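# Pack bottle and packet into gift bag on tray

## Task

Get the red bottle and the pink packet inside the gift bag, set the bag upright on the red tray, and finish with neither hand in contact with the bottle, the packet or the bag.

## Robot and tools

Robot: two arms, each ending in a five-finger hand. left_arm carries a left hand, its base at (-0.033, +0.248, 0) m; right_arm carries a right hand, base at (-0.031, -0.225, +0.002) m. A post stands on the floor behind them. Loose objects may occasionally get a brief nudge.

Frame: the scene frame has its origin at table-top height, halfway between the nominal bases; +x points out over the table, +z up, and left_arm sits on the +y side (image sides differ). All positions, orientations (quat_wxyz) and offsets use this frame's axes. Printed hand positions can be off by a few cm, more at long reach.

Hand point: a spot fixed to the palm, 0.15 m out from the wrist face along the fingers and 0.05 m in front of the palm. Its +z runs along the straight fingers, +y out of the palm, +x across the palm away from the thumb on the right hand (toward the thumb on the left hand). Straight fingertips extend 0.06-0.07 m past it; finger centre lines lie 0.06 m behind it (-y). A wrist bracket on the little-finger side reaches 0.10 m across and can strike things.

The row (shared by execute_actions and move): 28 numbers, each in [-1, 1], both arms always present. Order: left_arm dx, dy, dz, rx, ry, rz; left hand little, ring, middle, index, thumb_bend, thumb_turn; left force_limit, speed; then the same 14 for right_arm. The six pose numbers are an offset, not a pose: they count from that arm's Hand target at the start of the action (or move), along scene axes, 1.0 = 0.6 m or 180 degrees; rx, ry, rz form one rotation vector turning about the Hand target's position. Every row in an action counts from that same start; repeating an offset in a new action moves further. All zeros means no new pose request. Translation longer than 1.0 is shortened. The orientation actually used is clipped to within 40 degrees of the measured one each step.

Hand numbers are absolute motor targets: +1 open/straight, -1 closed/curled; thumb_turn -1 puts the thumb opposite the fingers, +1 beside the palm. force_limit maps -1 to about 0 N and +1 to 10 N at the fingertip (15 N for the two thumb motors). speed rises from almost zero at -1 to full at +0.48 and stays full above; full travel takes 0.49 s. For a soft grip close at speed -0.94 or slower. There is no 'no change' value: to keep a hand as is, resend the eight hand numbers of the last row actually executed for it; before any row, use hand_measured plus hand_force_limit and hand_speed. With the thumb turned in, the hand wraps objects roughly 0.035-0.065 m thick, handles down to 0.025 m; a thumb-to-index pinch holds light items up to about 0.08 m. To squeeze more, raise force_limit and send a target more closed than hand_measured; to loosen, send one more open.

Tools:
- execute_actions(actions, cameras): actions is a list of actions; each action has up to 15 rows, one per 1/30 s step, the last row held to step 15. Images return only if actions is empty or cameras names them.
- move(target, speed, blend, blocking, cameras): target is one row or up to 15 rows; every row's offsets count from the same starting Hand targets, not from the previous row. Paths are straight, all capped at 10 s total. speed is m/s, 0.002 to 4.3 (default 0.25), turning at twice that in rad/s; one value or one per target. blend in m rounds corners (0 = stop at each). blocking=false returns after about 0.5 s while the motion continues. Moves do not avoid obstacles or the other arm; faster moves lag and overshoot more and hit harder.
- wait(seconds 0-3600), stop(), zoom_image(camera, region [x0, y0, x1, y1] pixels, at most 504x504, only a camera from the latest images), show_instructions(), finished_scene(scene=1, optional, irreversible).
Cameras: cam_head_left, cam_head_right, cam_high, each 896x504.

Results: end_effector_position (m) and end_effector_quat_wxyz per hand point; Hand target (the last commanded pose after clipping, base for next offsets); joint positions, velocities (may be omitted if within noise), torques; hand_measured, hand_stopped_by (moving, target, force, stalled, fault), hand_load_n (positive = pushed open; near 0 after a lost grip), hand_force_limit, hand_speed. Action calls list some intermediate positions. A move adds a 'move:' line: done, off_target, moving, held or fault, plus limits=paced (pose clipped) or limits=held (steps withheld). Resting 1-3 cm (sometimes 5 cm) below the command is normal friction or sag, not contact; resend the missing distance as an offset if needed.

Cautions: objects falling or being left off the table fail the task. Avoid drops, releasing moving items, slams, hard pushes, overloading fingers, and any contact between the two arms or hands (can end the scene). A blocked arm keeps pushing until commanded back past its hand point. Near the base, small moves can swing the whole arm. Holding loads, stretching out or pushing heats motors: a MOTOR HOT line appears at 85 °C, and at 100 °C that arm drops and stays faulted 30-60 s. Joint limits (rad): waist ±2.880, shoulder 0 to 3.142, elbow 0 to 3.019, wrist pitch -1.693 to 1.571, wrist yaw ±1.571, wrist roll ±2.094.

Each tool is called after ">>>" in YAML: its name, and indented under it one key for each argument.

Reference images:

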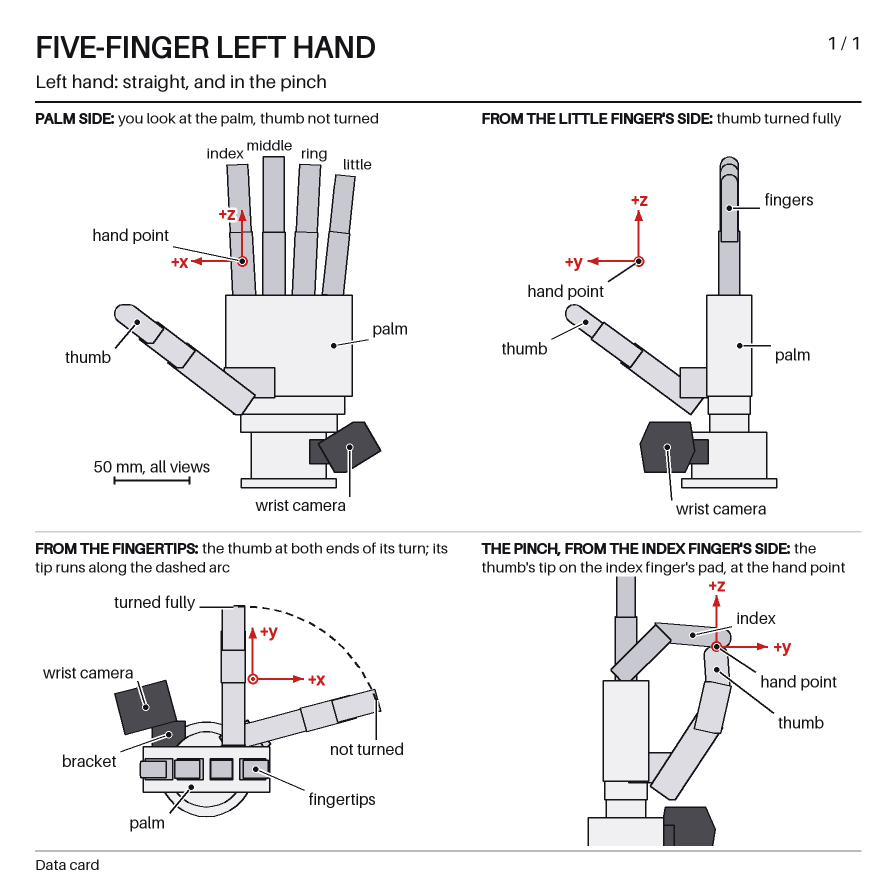

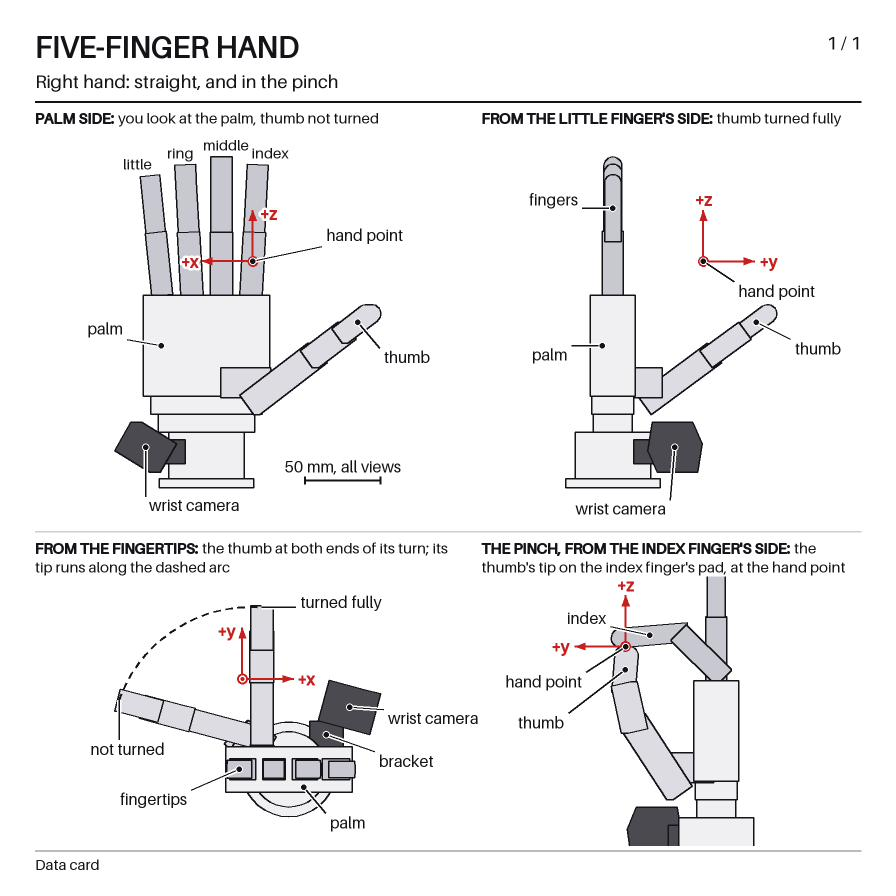

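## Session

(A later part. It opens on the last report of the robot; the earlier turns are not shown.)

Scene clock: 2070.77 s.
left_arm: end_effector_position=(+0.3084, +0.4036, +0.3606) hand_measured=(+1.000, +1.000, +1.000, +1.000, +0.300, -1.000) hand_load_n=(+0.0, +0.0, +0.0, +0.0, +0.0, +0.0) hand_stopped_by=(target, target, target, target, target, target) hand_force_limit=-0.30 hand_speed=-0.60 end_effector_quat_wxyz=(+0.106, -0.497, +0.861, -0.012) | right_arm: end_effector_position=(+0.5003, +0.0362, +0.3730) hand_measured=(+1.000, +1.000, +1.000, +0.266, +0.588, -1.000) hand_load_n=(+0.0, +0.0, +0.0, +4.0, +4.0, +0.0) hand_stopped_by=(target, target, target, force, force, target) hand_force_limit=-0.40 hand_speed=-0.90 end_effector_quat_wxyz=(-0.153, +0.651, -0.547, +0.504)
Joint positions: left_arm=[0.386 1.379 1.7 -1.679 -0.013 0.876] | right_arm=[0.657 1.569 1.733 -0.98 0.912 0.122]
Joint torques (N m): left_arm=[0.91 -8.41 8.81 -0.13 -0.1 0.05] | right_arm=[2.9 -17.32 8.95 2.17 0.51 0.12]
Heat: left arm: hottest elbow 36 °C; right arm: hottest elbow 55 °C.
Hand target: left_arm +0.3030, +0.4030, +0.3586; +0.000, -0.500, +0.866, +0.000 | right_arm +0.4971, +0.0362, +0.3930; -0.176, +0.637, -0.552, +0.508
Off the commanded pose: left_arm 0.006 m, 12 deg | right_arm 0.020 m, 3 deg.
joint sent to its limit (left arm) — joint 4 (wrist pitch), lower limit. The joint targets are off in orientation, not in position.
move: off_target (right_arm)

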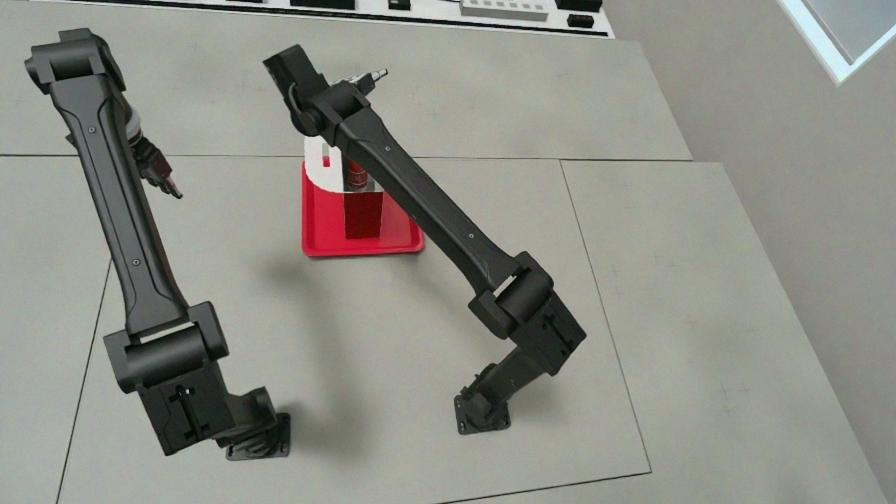

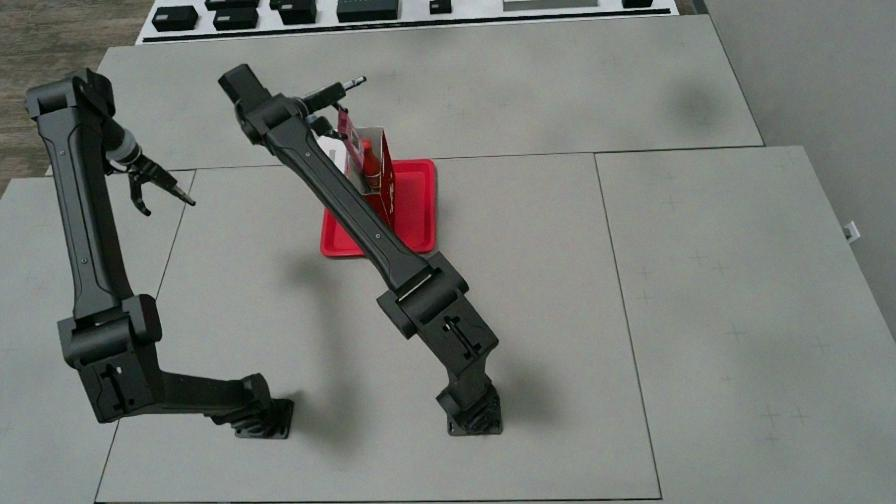

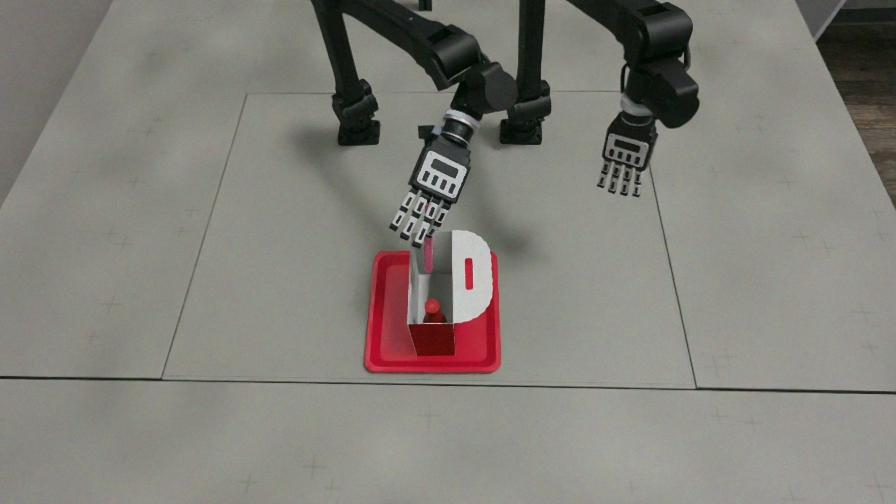

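>>> move:
  target: [0, 0, 0, 0, 0, 0, 1, 1, 1, 1, 0.3, -1, -0.3, -0.6, 0.0, -0.01, -0.1, 0, 0, 0, 1, 1, 1, 0.0, 0.4, -1, -0.4, -0.9]
  speed: 0.06
  cameras: ["all"]

>>> zoom_image:
  camera: "cam_head_right"
  region: [310, 70, 430, 190]

>>> zoom_image:
  camera: "cam_high"
  region: [380, 190, 500, 330]

Scene clock: 2083.10 s.
left_arm: end_effector_position=(+0.3084, +0.4036, +0.3606) hand_measured=(+1.000, +1.000, +1.000, +1.000, +0.300, -1.000) hand_load_n=(+0.0, +0.0, +0.0, +0.0, +0.0, +0.0) hand_stopped_by=(target, target, target, target, target, target) hand_force_limit=-0.30 hand_speed=-0.60 end_effector_quat_wxyz=(+0.106, -0.497, +0.861, -0.012) | right_arm: end_effector_position=(+0.4964, +0.0336, +0.3138) hand_measured=(+1.000, +1.000, +1.000, +0.266, +0.588, -1.000) hand_load_n=(+0.0, +0.0, +0.0, +4.0, +4.0, +0.0) hand_stopped_by=(target, target, target, force, force, target) hand_force_limit=-0.40 hand_speed=-0.90 end_effector_quat_wxyz=(-0.157, +0.650, -0.547, +0.504)
Joint positions: left_arm=[0.386 1.379 1.7 -1.679 -0.013 0.876] | right_arm=[0.657 1.537 1.539 -0.808 0.91 0.122]
Joint torques (N m): left_arm=[0.79 -8.23 8.88 -0.02 -0.11 0.04] | right_arm=[1.96 -16.79 9.09 2.25 0.38 0.01]
Heat: left arm: hottest elbow 36 °C; right arm: hottest elbow 55 °C.
Hand target: left_arm +0.3030, +0.4030, +0.3586; +0.000, -0.500, +0.866, +0.000 | right_arm +0.4970, +0.0302, +0.3327; -0.175, +0.638, -0.552, +0.508
Off the commanded pose: left_arm 0.006 m, 12 deg | right_arm 0.020 m, 3 deg.
joint sent to its limit (left arm) — joint 4 (wrist pitch), lower limit. The joint targets are off in orientation, not in position.
move: off_target (right_arm)

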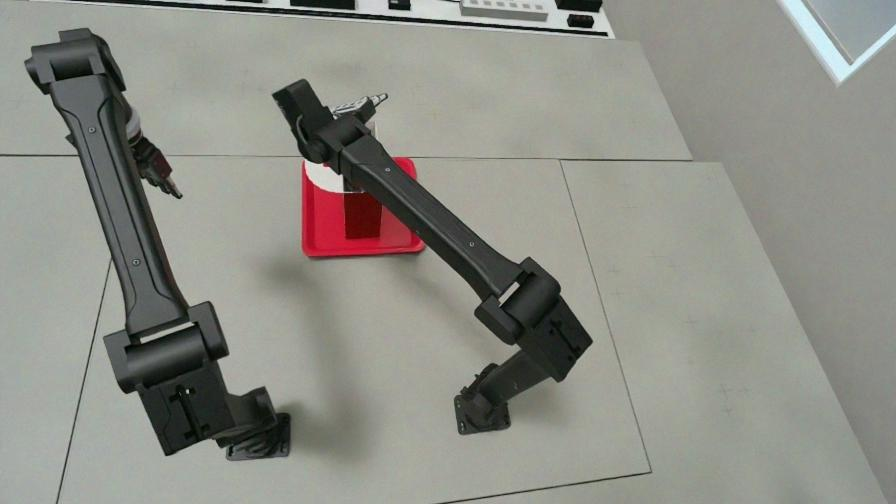

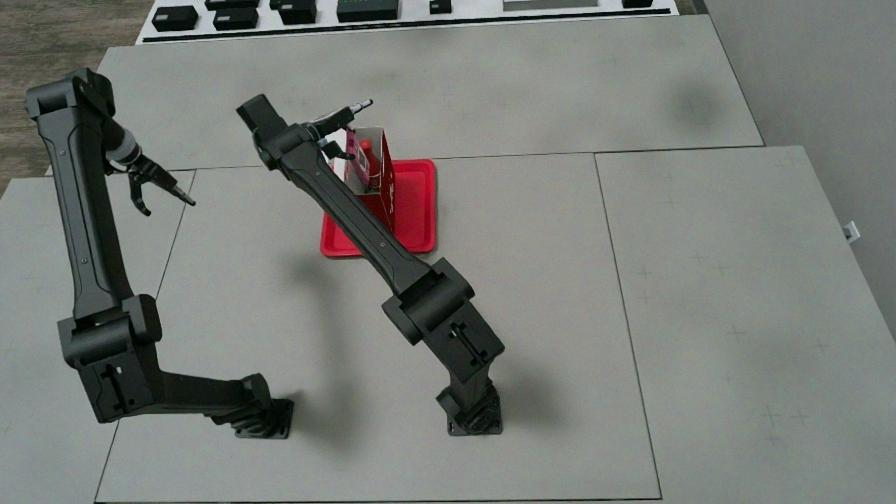

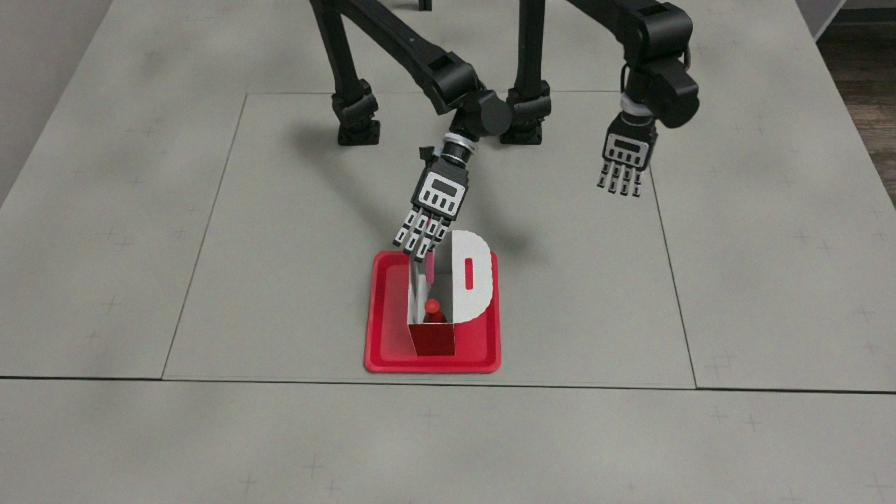

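Scaled by 4.200 from the camera's image (finer frame: 1280x720).

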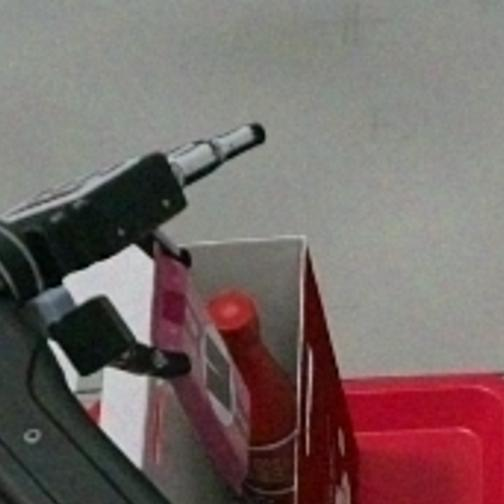

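Scaled by 3.600 from the camera's image (finer frame: 1280x720).

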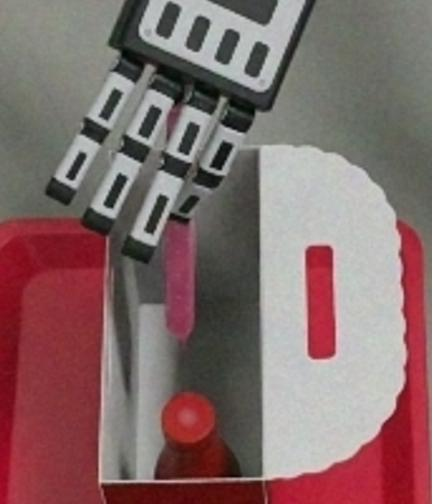

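>>> move:
  target: [0, 0, 0, 0, 0, 0, 1, 1, 1, 1, 0.3, -1, -0.3, -0.6, 0.006, 0.0, -0.11, 0, 0, 0, 1, 1, 1, 0.0, 0.4, -1, -0.4, -0.9]
  speed: 0.06
  cameras: ["all"]

>>> zoom_image:
  camera: "cam_head_right"
  region: [310, 90, 430, 210]

>>> zoom_image:
  camera: "cam_high"
  region: [380, 190, 500, 330]

>>> zoom_image:
  camera: "cam_head_left"
  region: [300, 90, 430, 220]

Scene clock: 2092.40 s.
left_arm: end_effector_position=(+0.3084, +0.4036, +0.3606) hand_measured=(+1.000, +1.000, +1.000, +1.000, +0.300, -1.000) hand_load_n=(+0.0, +0.0, +0.0, +0.0, +0.0, +0.0) hand_stopped_by=(target, target, target, target, target, target) hand_force_limit=-0.30 hand_speed=-0.60 end_effector_quat_wxyz=(+0.106, -0.497, +0.861, -0.012) | right_arm: end_effector_position=(+0.4957, +0.0336, +0.2580) hand_measured=(+1.000, +1.000, +1.000, +0.266, +0.588, -1.000) hand_load_n=(+0.0, +0.0, +0.0, +4.0, +4.0, +0.0) hand_stopped_by=(target, target, target, force, force, target) hand_force_limit=-0.40 hand_speed=-0.90 end_effector_quat_wxyz=(-0.167, +0.645, -0.549, +0.504)
Joint positions: left_arm=[0.386 1.379 1.7 -1.679 -0.013 0.876] | right_arm=[0.657 1.535 1.384 -0.633 0.907 0.122]
Joint torques (N m): left_arm=[0.73 -8.35 8.94 -0.12 -0.11 0.06] | right_arm=[1.67 -15.03 9.05 2.21 0.36 -0.04]
Heat: left arm: hottest elbow 36 °C; right arm: hottest elbow 55 °C.
Hand target: left_arm +0.3030, +0.4030, +0.3586; +0.000, -0.500, +0.866, +0.000 | right_arm +0.5006, +0.0301, +0.2669; -0.176, +0.638, -0.552, +0.508
Off the commanded pose: left_arm 0.006 m, 12 deg | right_arm 0.011 m, 1 deg.
joint sent to its limit (left arm) — joint 4 (wrist pitch), lower limit. The joint targets are off in orientation, not in position.
move: off_target (right_arm)

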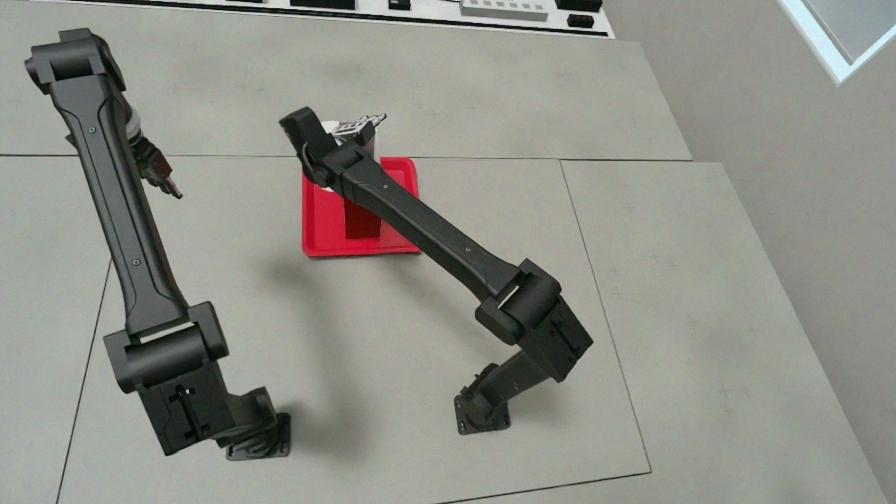

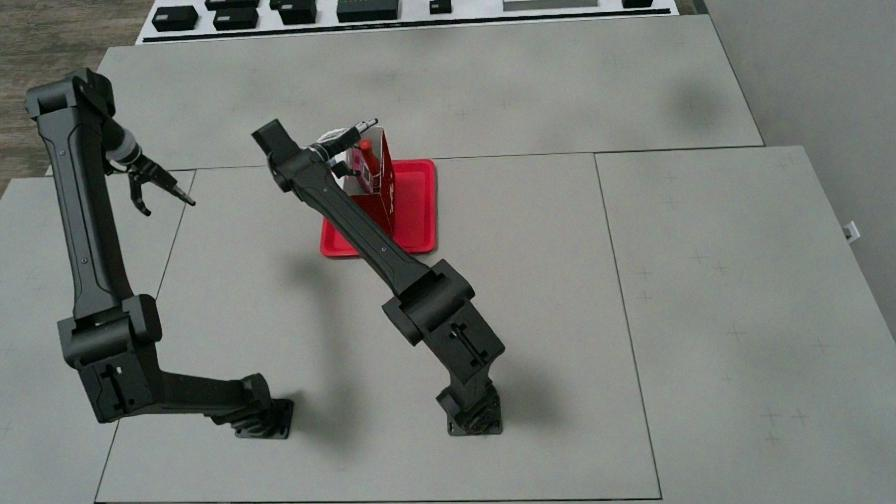

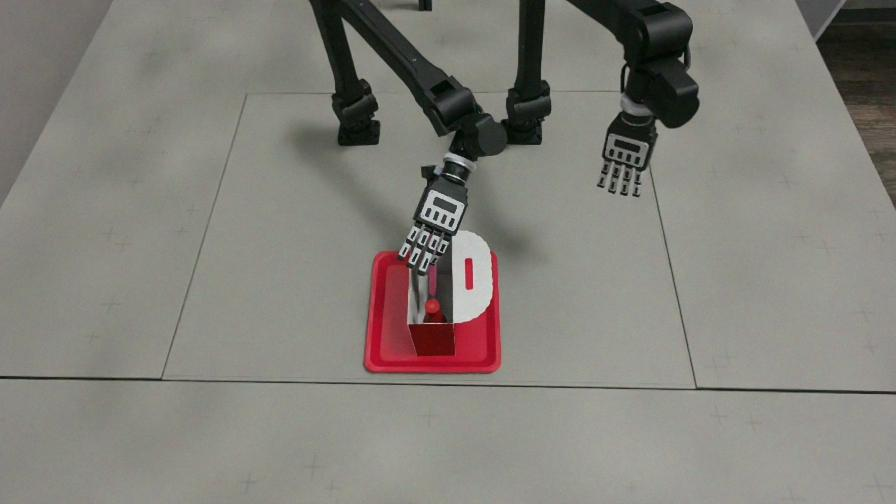

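Scaled by 4.200 from the camera's image (finer frame: 1280x720).

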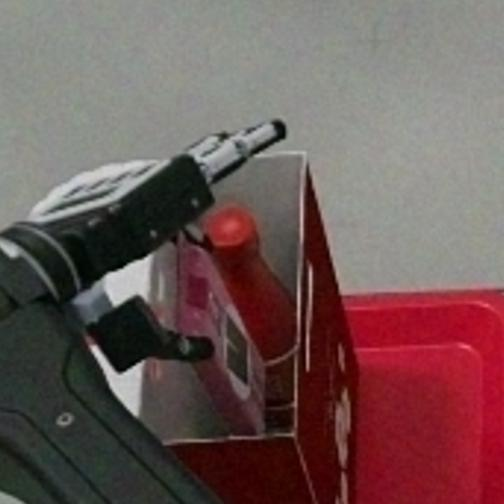

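Scaled by 3.600 from the camera's image (finer frame: 1280x720).

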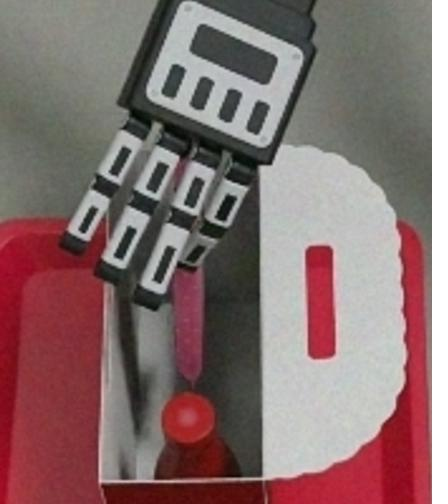

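Scaled by 3.877 from the camera's image (finer frame: 1280x720).

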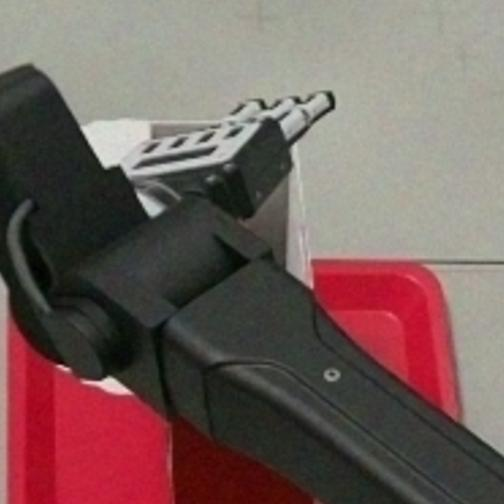

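>>> move:
  target: [0, 0, 0, 0, 0, 0, 1, 1, 1, 1, 0.3, -1, -0.3, -0.6, 0.006, -0.003, -0.085, 0, 0, 0, 1, 1, 1, 0.0, 0.4, -1, -0.4, -0.9]
  speed: 0.05
  cameras: ["all"]

>>> zoom_image:
  camera: "cam_head_right"
  region: [310, 90, 430, 210]

>>> zoom_image:
  camera: "cam_high"
  region: [380, 190, 500, 330]

>>> zoom_image:
  camera: "cam_head_left"
  region: [290, 90, 430, 220]

Scene clock: 2104.17 s.
left_arm: end_effector_position=(+0.3084, +0.4036, +0.3606) hand_measured=(+1.000, +1.000, +1.000, +1.000, +0.300, -1.000) hand_load_n=(+0.0, +0.0, +0.0, +0.0, +0.0, +0.0) hand_stopped_by=(target, target, target, target, target, target) hand_force_limit=-0.30 hand_speed=-0.60 end_effector_quat_wxyz=(+0.106, -0.497, +0.861, -0.012) | right_arm: end_effector_position=(+0.4978, +0.0321, +0.2113) hand_measured=(+1.000, +1.000, +1.000, +0.266, +0.588, -1.000) hand_load_n=(+0.0, +0.0, +0.0, +4.0, +4.0, +0.0) hand_stopped_by=(target, target, target, force, force, target) hand_force_limit=-0.40 hand_speed=-0.90 end_effector_quat_wxyz=(-0.172, +0.643, -0.550, +0.504)
Joint positions: left_arm=[0.386 1.379 1.7 -1.679 -0.013 0.876] | right_arm=[0.652 1.557 1.281 -0.494 0.901 0.117]
Joint torques (N m): left_arm=[0.85 -8 8.8 -0.02 -0.12 0.06] | right_arm=[1.49 -14.39 8.94 2.24 0.36 -0.06]
Heat: left arm: hottest elbow 36 °C; right arm: hottest elbow 55 °C.
Hand target: left_arm +0.3030, +0.4030, +0.3586; +0.000, -0.500, +0.866, +0.000 | right_arm +0.5043, +0.0284, +0.2160; -0.176, +0.637, -0.552, +0.508
Off the commanded pose: left_arm 0.006 m, 12 deg | right_arm 0.009 m, 1 deg.
joint sent to its limit (left arm) — joint 4 (wrist pitch), lower limit. The joint targets are off in orientation, not in position.
move: done

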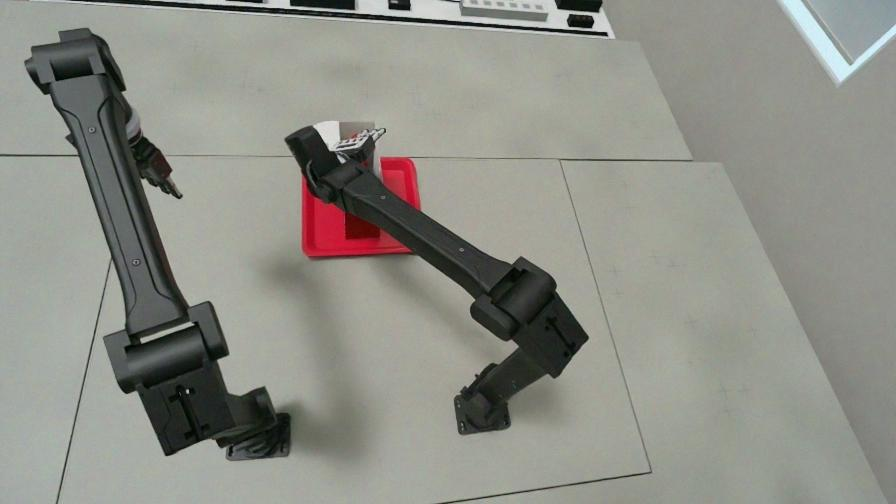

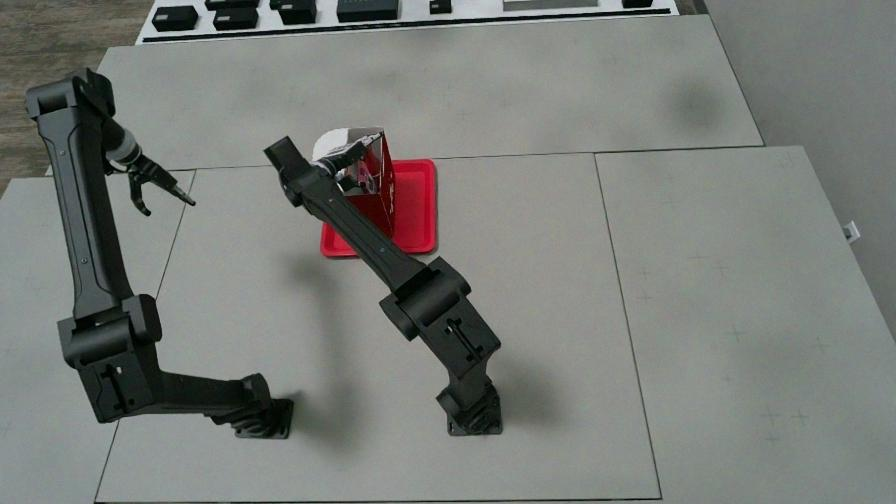

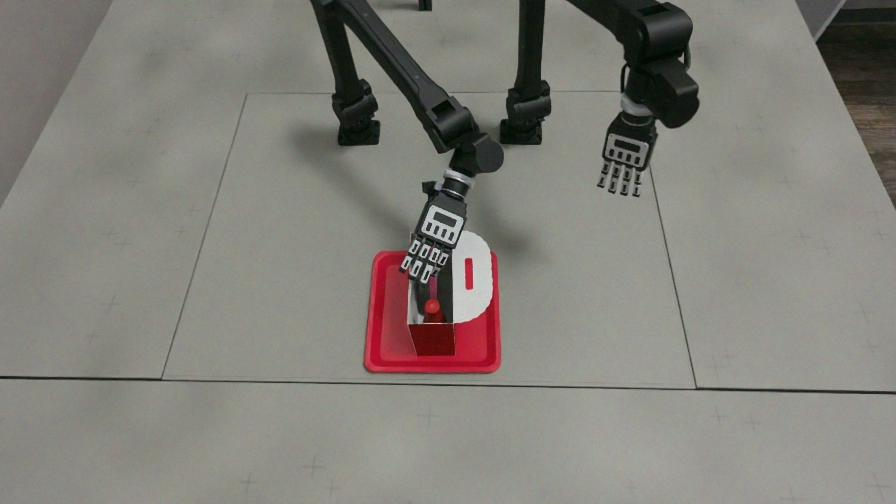

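Scaled by 4.200 from the camera's image (finer frame: 1280x720).

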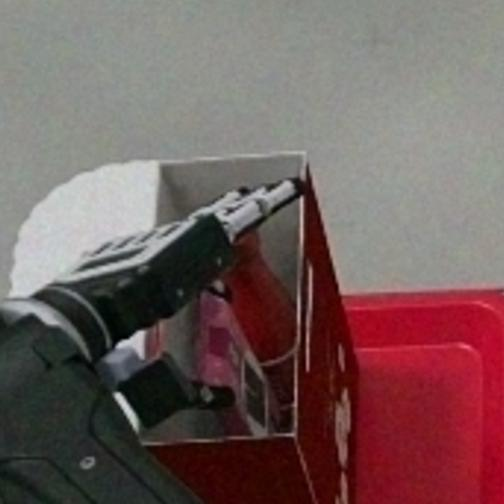

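Scaled by 3.600 from the camera's image (finer frame: 1280x720).

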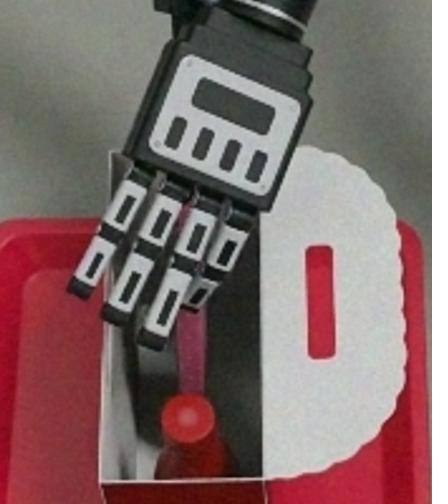

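Scaled by 3.600 from the camera's image (finer frame: 1280x720).

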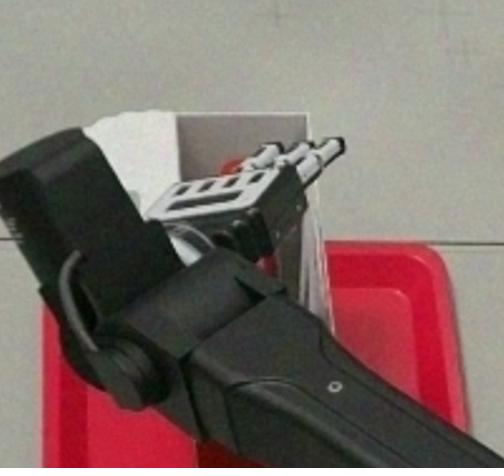

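>>> move:
  target: [0, 0, 0, 0, 0, 0, 1, 1, 1, 1, 0.3, -1, -0.3, -0.6, 0.004, -0.008, -0.035, 0, 0, 0, 1, 1, 1, 0.0, 0.4, -1, -0.4, -0.9]
  speed: 0.04
  cameras: ["all"]

>>> zoom_image:
  camera: "cam_head_right"
  region: [310, 90, 430, 210]

>>> zoom_image:
  camera: "cam_high"
  region: [380, 190, 500, 330]

>>> zoom_image:
  camera: "cam_head_left"
  region: [290, 90, 430, 220]

Scene clock: 2118.13 s.
left_arm: end_effector_position=(+0.3084, +0.4036, +0.3606) hand_measured=(+1.000, +1.000, +1.000, +1.000, +0.300, -1.000) hand_load_n=(+0.0, +0.0, +0.0, +0.0, +0.0, +0.0) hand_stopped_by=(target, target, target, target, target, target) hand_force_limit=-0.30 hand_speed=-0.60 end_effector_quat_wxyz=(+0.106, -0.497, +0.861, -0.012) | right_arm: end_effector_position=(+0.5002, +0.0272, +0.1906) hand_measured=(+1.000, +1.000, +1.000, +0.266, +0.588, -1.000) hand_load_n=(+0.0, +0.0, +0.0, +4.0, +4.0, +0.0) hand_stopped_by=(target, target, target, force, force, target) hand_force_limit=-0.40 hand_speed=-0.90 end_effector_quat_wxyz=(-0.172, +0.643, -0.551, +0.504)
Joint positions: left_arm=[0.386 1.379 1.7 -1.679 -0.013 0.876] | right_arm=[0.641 1.57 1.238 -0.429 0.894 0.106]
Joint torques (N m): left_arm=[1.08 -8.18 8.76 -0.06 -0.11 0.06] | right_arm=[1.44 -14.45 8.8 2.32 0.35 -0.06]
Heat: left arm: hottest elbow 36 °C; right arm: hottest elbow 54 °C.
Hand target: left_arm +0.3030, +0.4030, +0.3586; +0.000, -0.500, +0.866, +0.000 | right_arm +0.5066, +0.0237, +0.1947; -0.176, +0.638, -0.552, +0.508
Off the commanded pose: left_arm 0.006 m, 12 deg | right_arm 0.009 m, 1 deg.
joint sent to its limit (left arm) — joint 4 (wrist pitch), lower limit. The joint targets are off in orientation, not in position.
move: done

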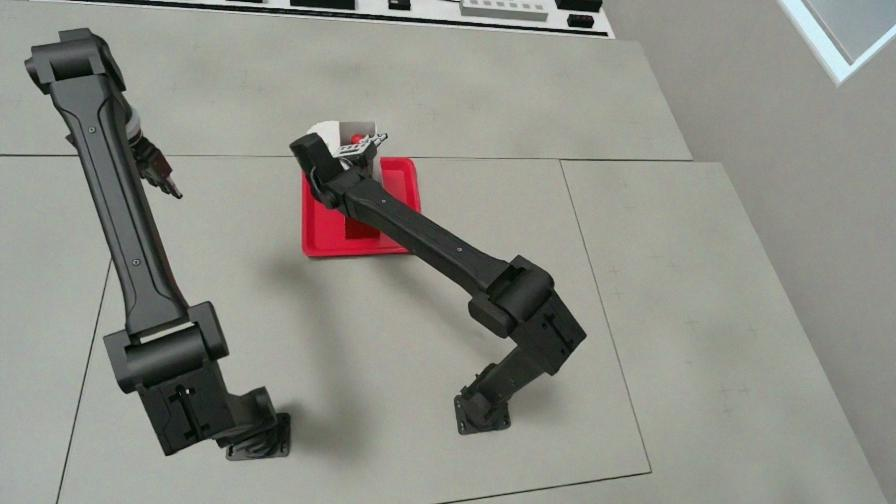

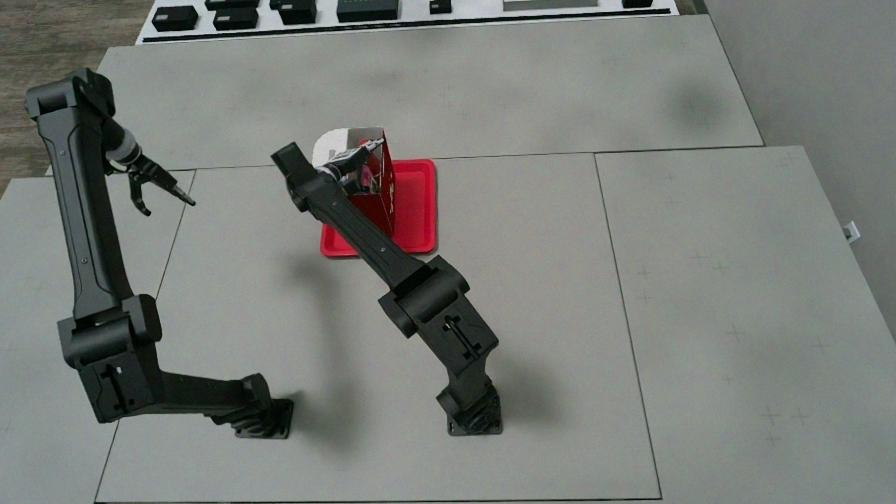

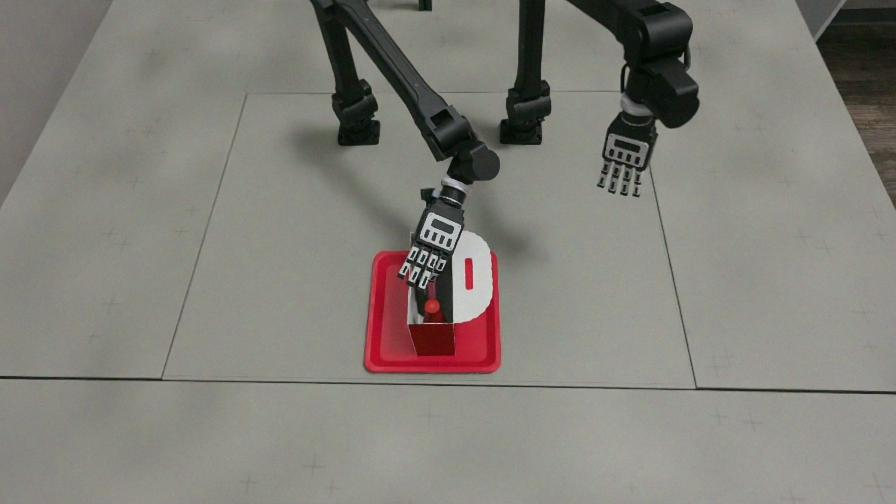

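Scaled by 4.200 from the camera's image (finer frame: 1280x720).

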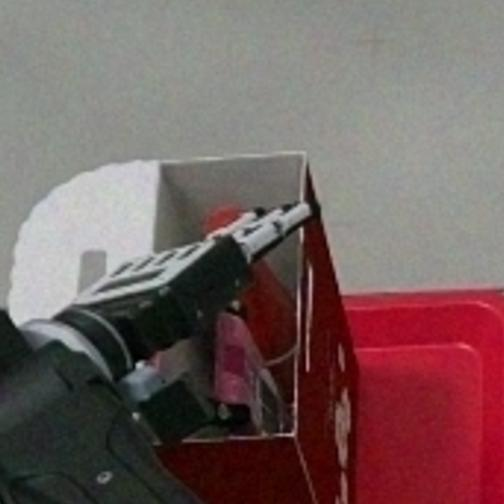

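Scaled by 3.600 from the camera's image (finer frame: 1280x720).

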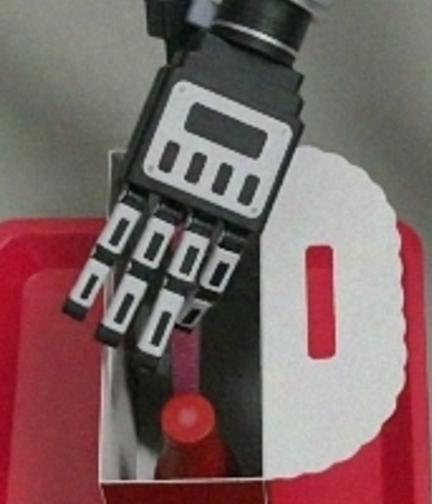

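Scaled by 3.600 from the camera's image (finer frame: 1280x720).

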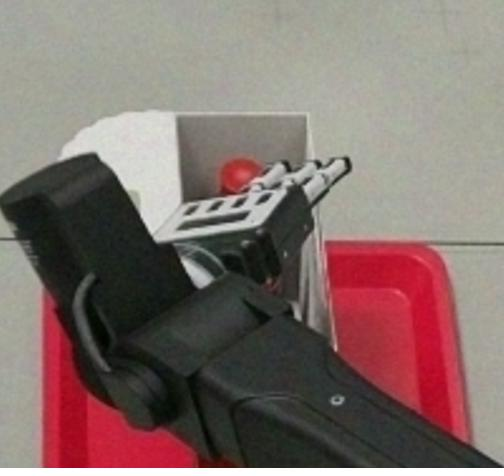

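>>> move:
  target: [0, 0, 0, 0, 0, 0, 1, 1, 1, 1, 0.3, -1, -0.3, -0.6, 0.003, -0.003, -0.017, 0, 0, 0, 1, 1, 1, 0.0, 0.4, -1, -0.4, -0.9]
  speed: 0.03
  cameras: ["all"]

>>> zoom_image:
  camera: "cam_head_right"
  region: [310, 90, 430, 210]

>>> zoom_image:
  camera: "cam_high"
  region: [380, 190, 500, 330]

Scene clock: 2192.73 s.
left_arm: end_effector_position=(+0.3084, +0.4036, +0.3606) hand_measured=(+1.000, +1.000, +1.000, +1.000, +0.300, -1.000) hand_load_n=(+0.0, +0.0, +0.0, +0.0, +0.0, +0.0) hand_stopped_by=(target, target, target, target, target, target) hand_force_limit=-0.30 hand_speed=-0.60 end_effector_quat_wxyz=(+0.106, -0.497, +0.861, -0.012) | right_arm: end_effector_position=(+0.5020, +0.0255, +0.1806) hand_measured=(+1.000, +1.000, +1.000, +0.266, +0.588, -1.000) hand_load_n=(+0.0, +0.0, +0.0, +4.5, +4.5, -0.5) hand_stopped_by=(target, target, target, force, force, target) hand_force_limit=-0.40 hand_speed=-0.90 end_effector_quat_wxyz=(-0.172, +0.642, -0.551, +0.504)
Joint positions: left_arm=[0.386 1.379 1.7 -1.679 -0.013 0.876] | right_arm=[0.637 1.579 1.22 -0.398 0.89 0.1]
Joint torques (N m): left_arm=[0.67 -8.35 8.85 -0.06 -0.11 0.06] | right_arm=[1.49 -14.56 8.72 2.24 0.35 -0.07]
Heat: left arm: hottest elbow 36 °C; right arm: hottest elbow 53 °C.
Hand target: left_arm +0.3030, +0.4030, +0.3586; +0.000, -0.500, +0.866, +0.000 | right_arm +0.5084, +0.0220, +0.1845; -0.176, +0.638, -0.552, +0.508
Off the commanded pose: left_arm 0.006 m, 12 deg | right_arm 0.008 m, 1 deg.
joint sent to its limit (left arm) — joint 4 (wrist pitch), lower limit. The joint targets are off in orientation, not in position.
move: done

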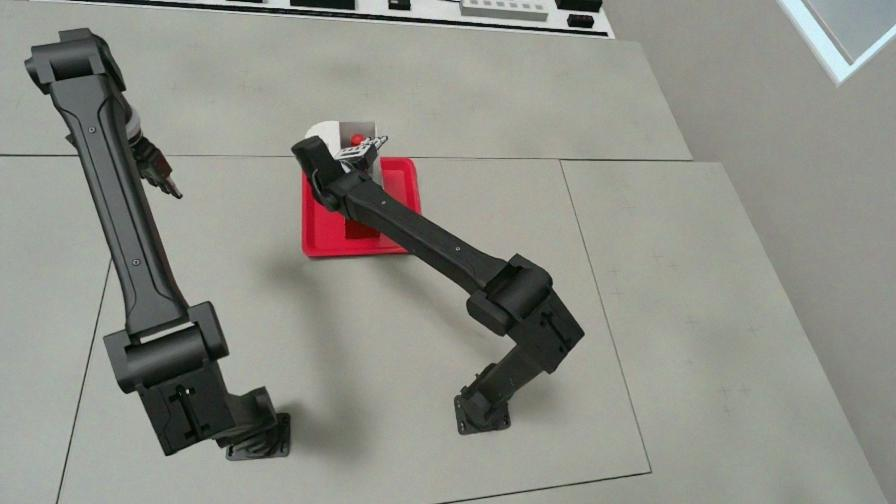

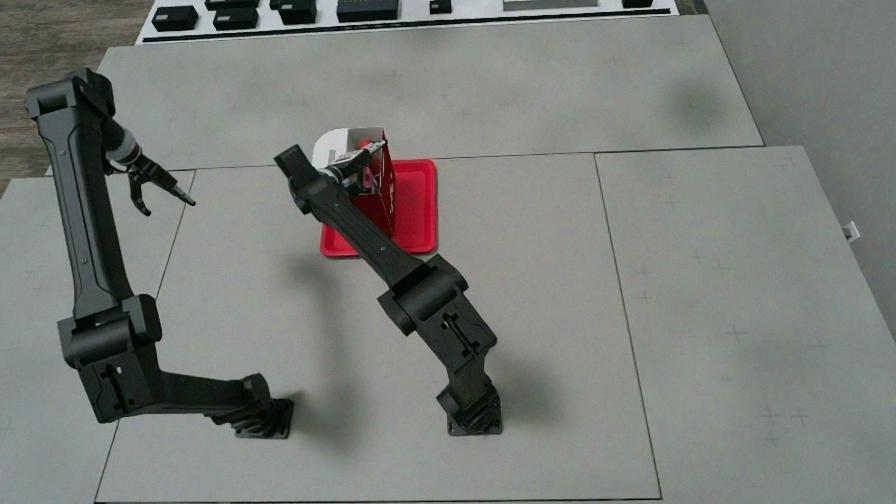

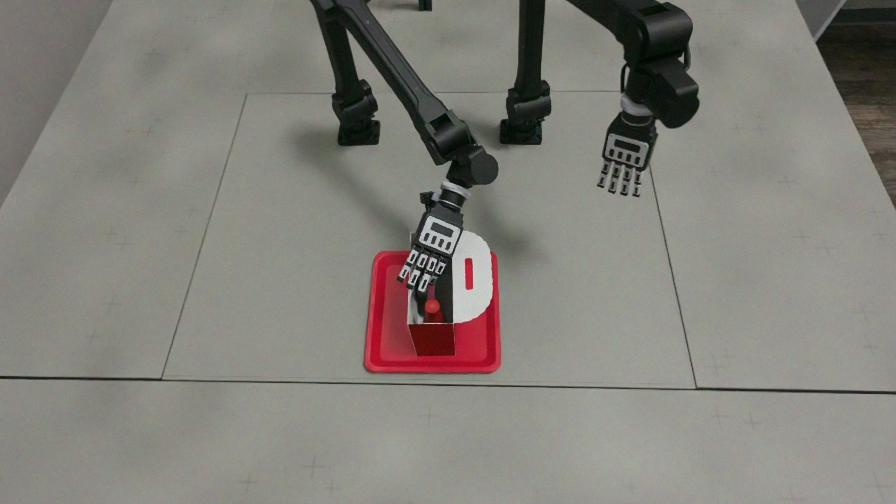

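Scaled by 4.200 from the camera's image (finer frame: 1280x720).

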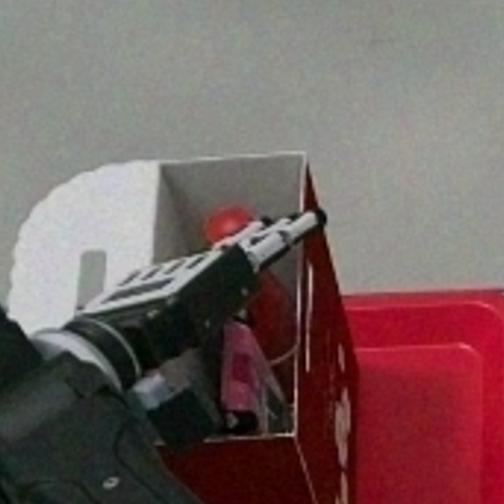

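Scaled by 3.600 from the camera's image (finer frame: 1280x720).

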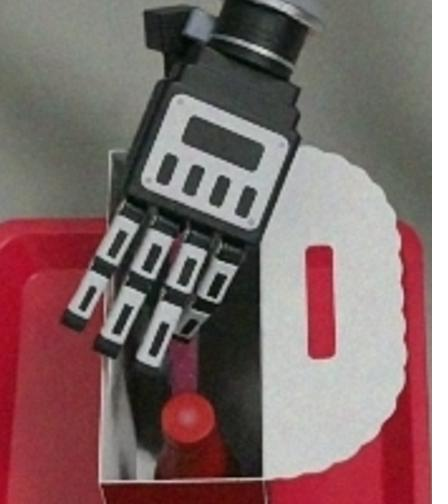

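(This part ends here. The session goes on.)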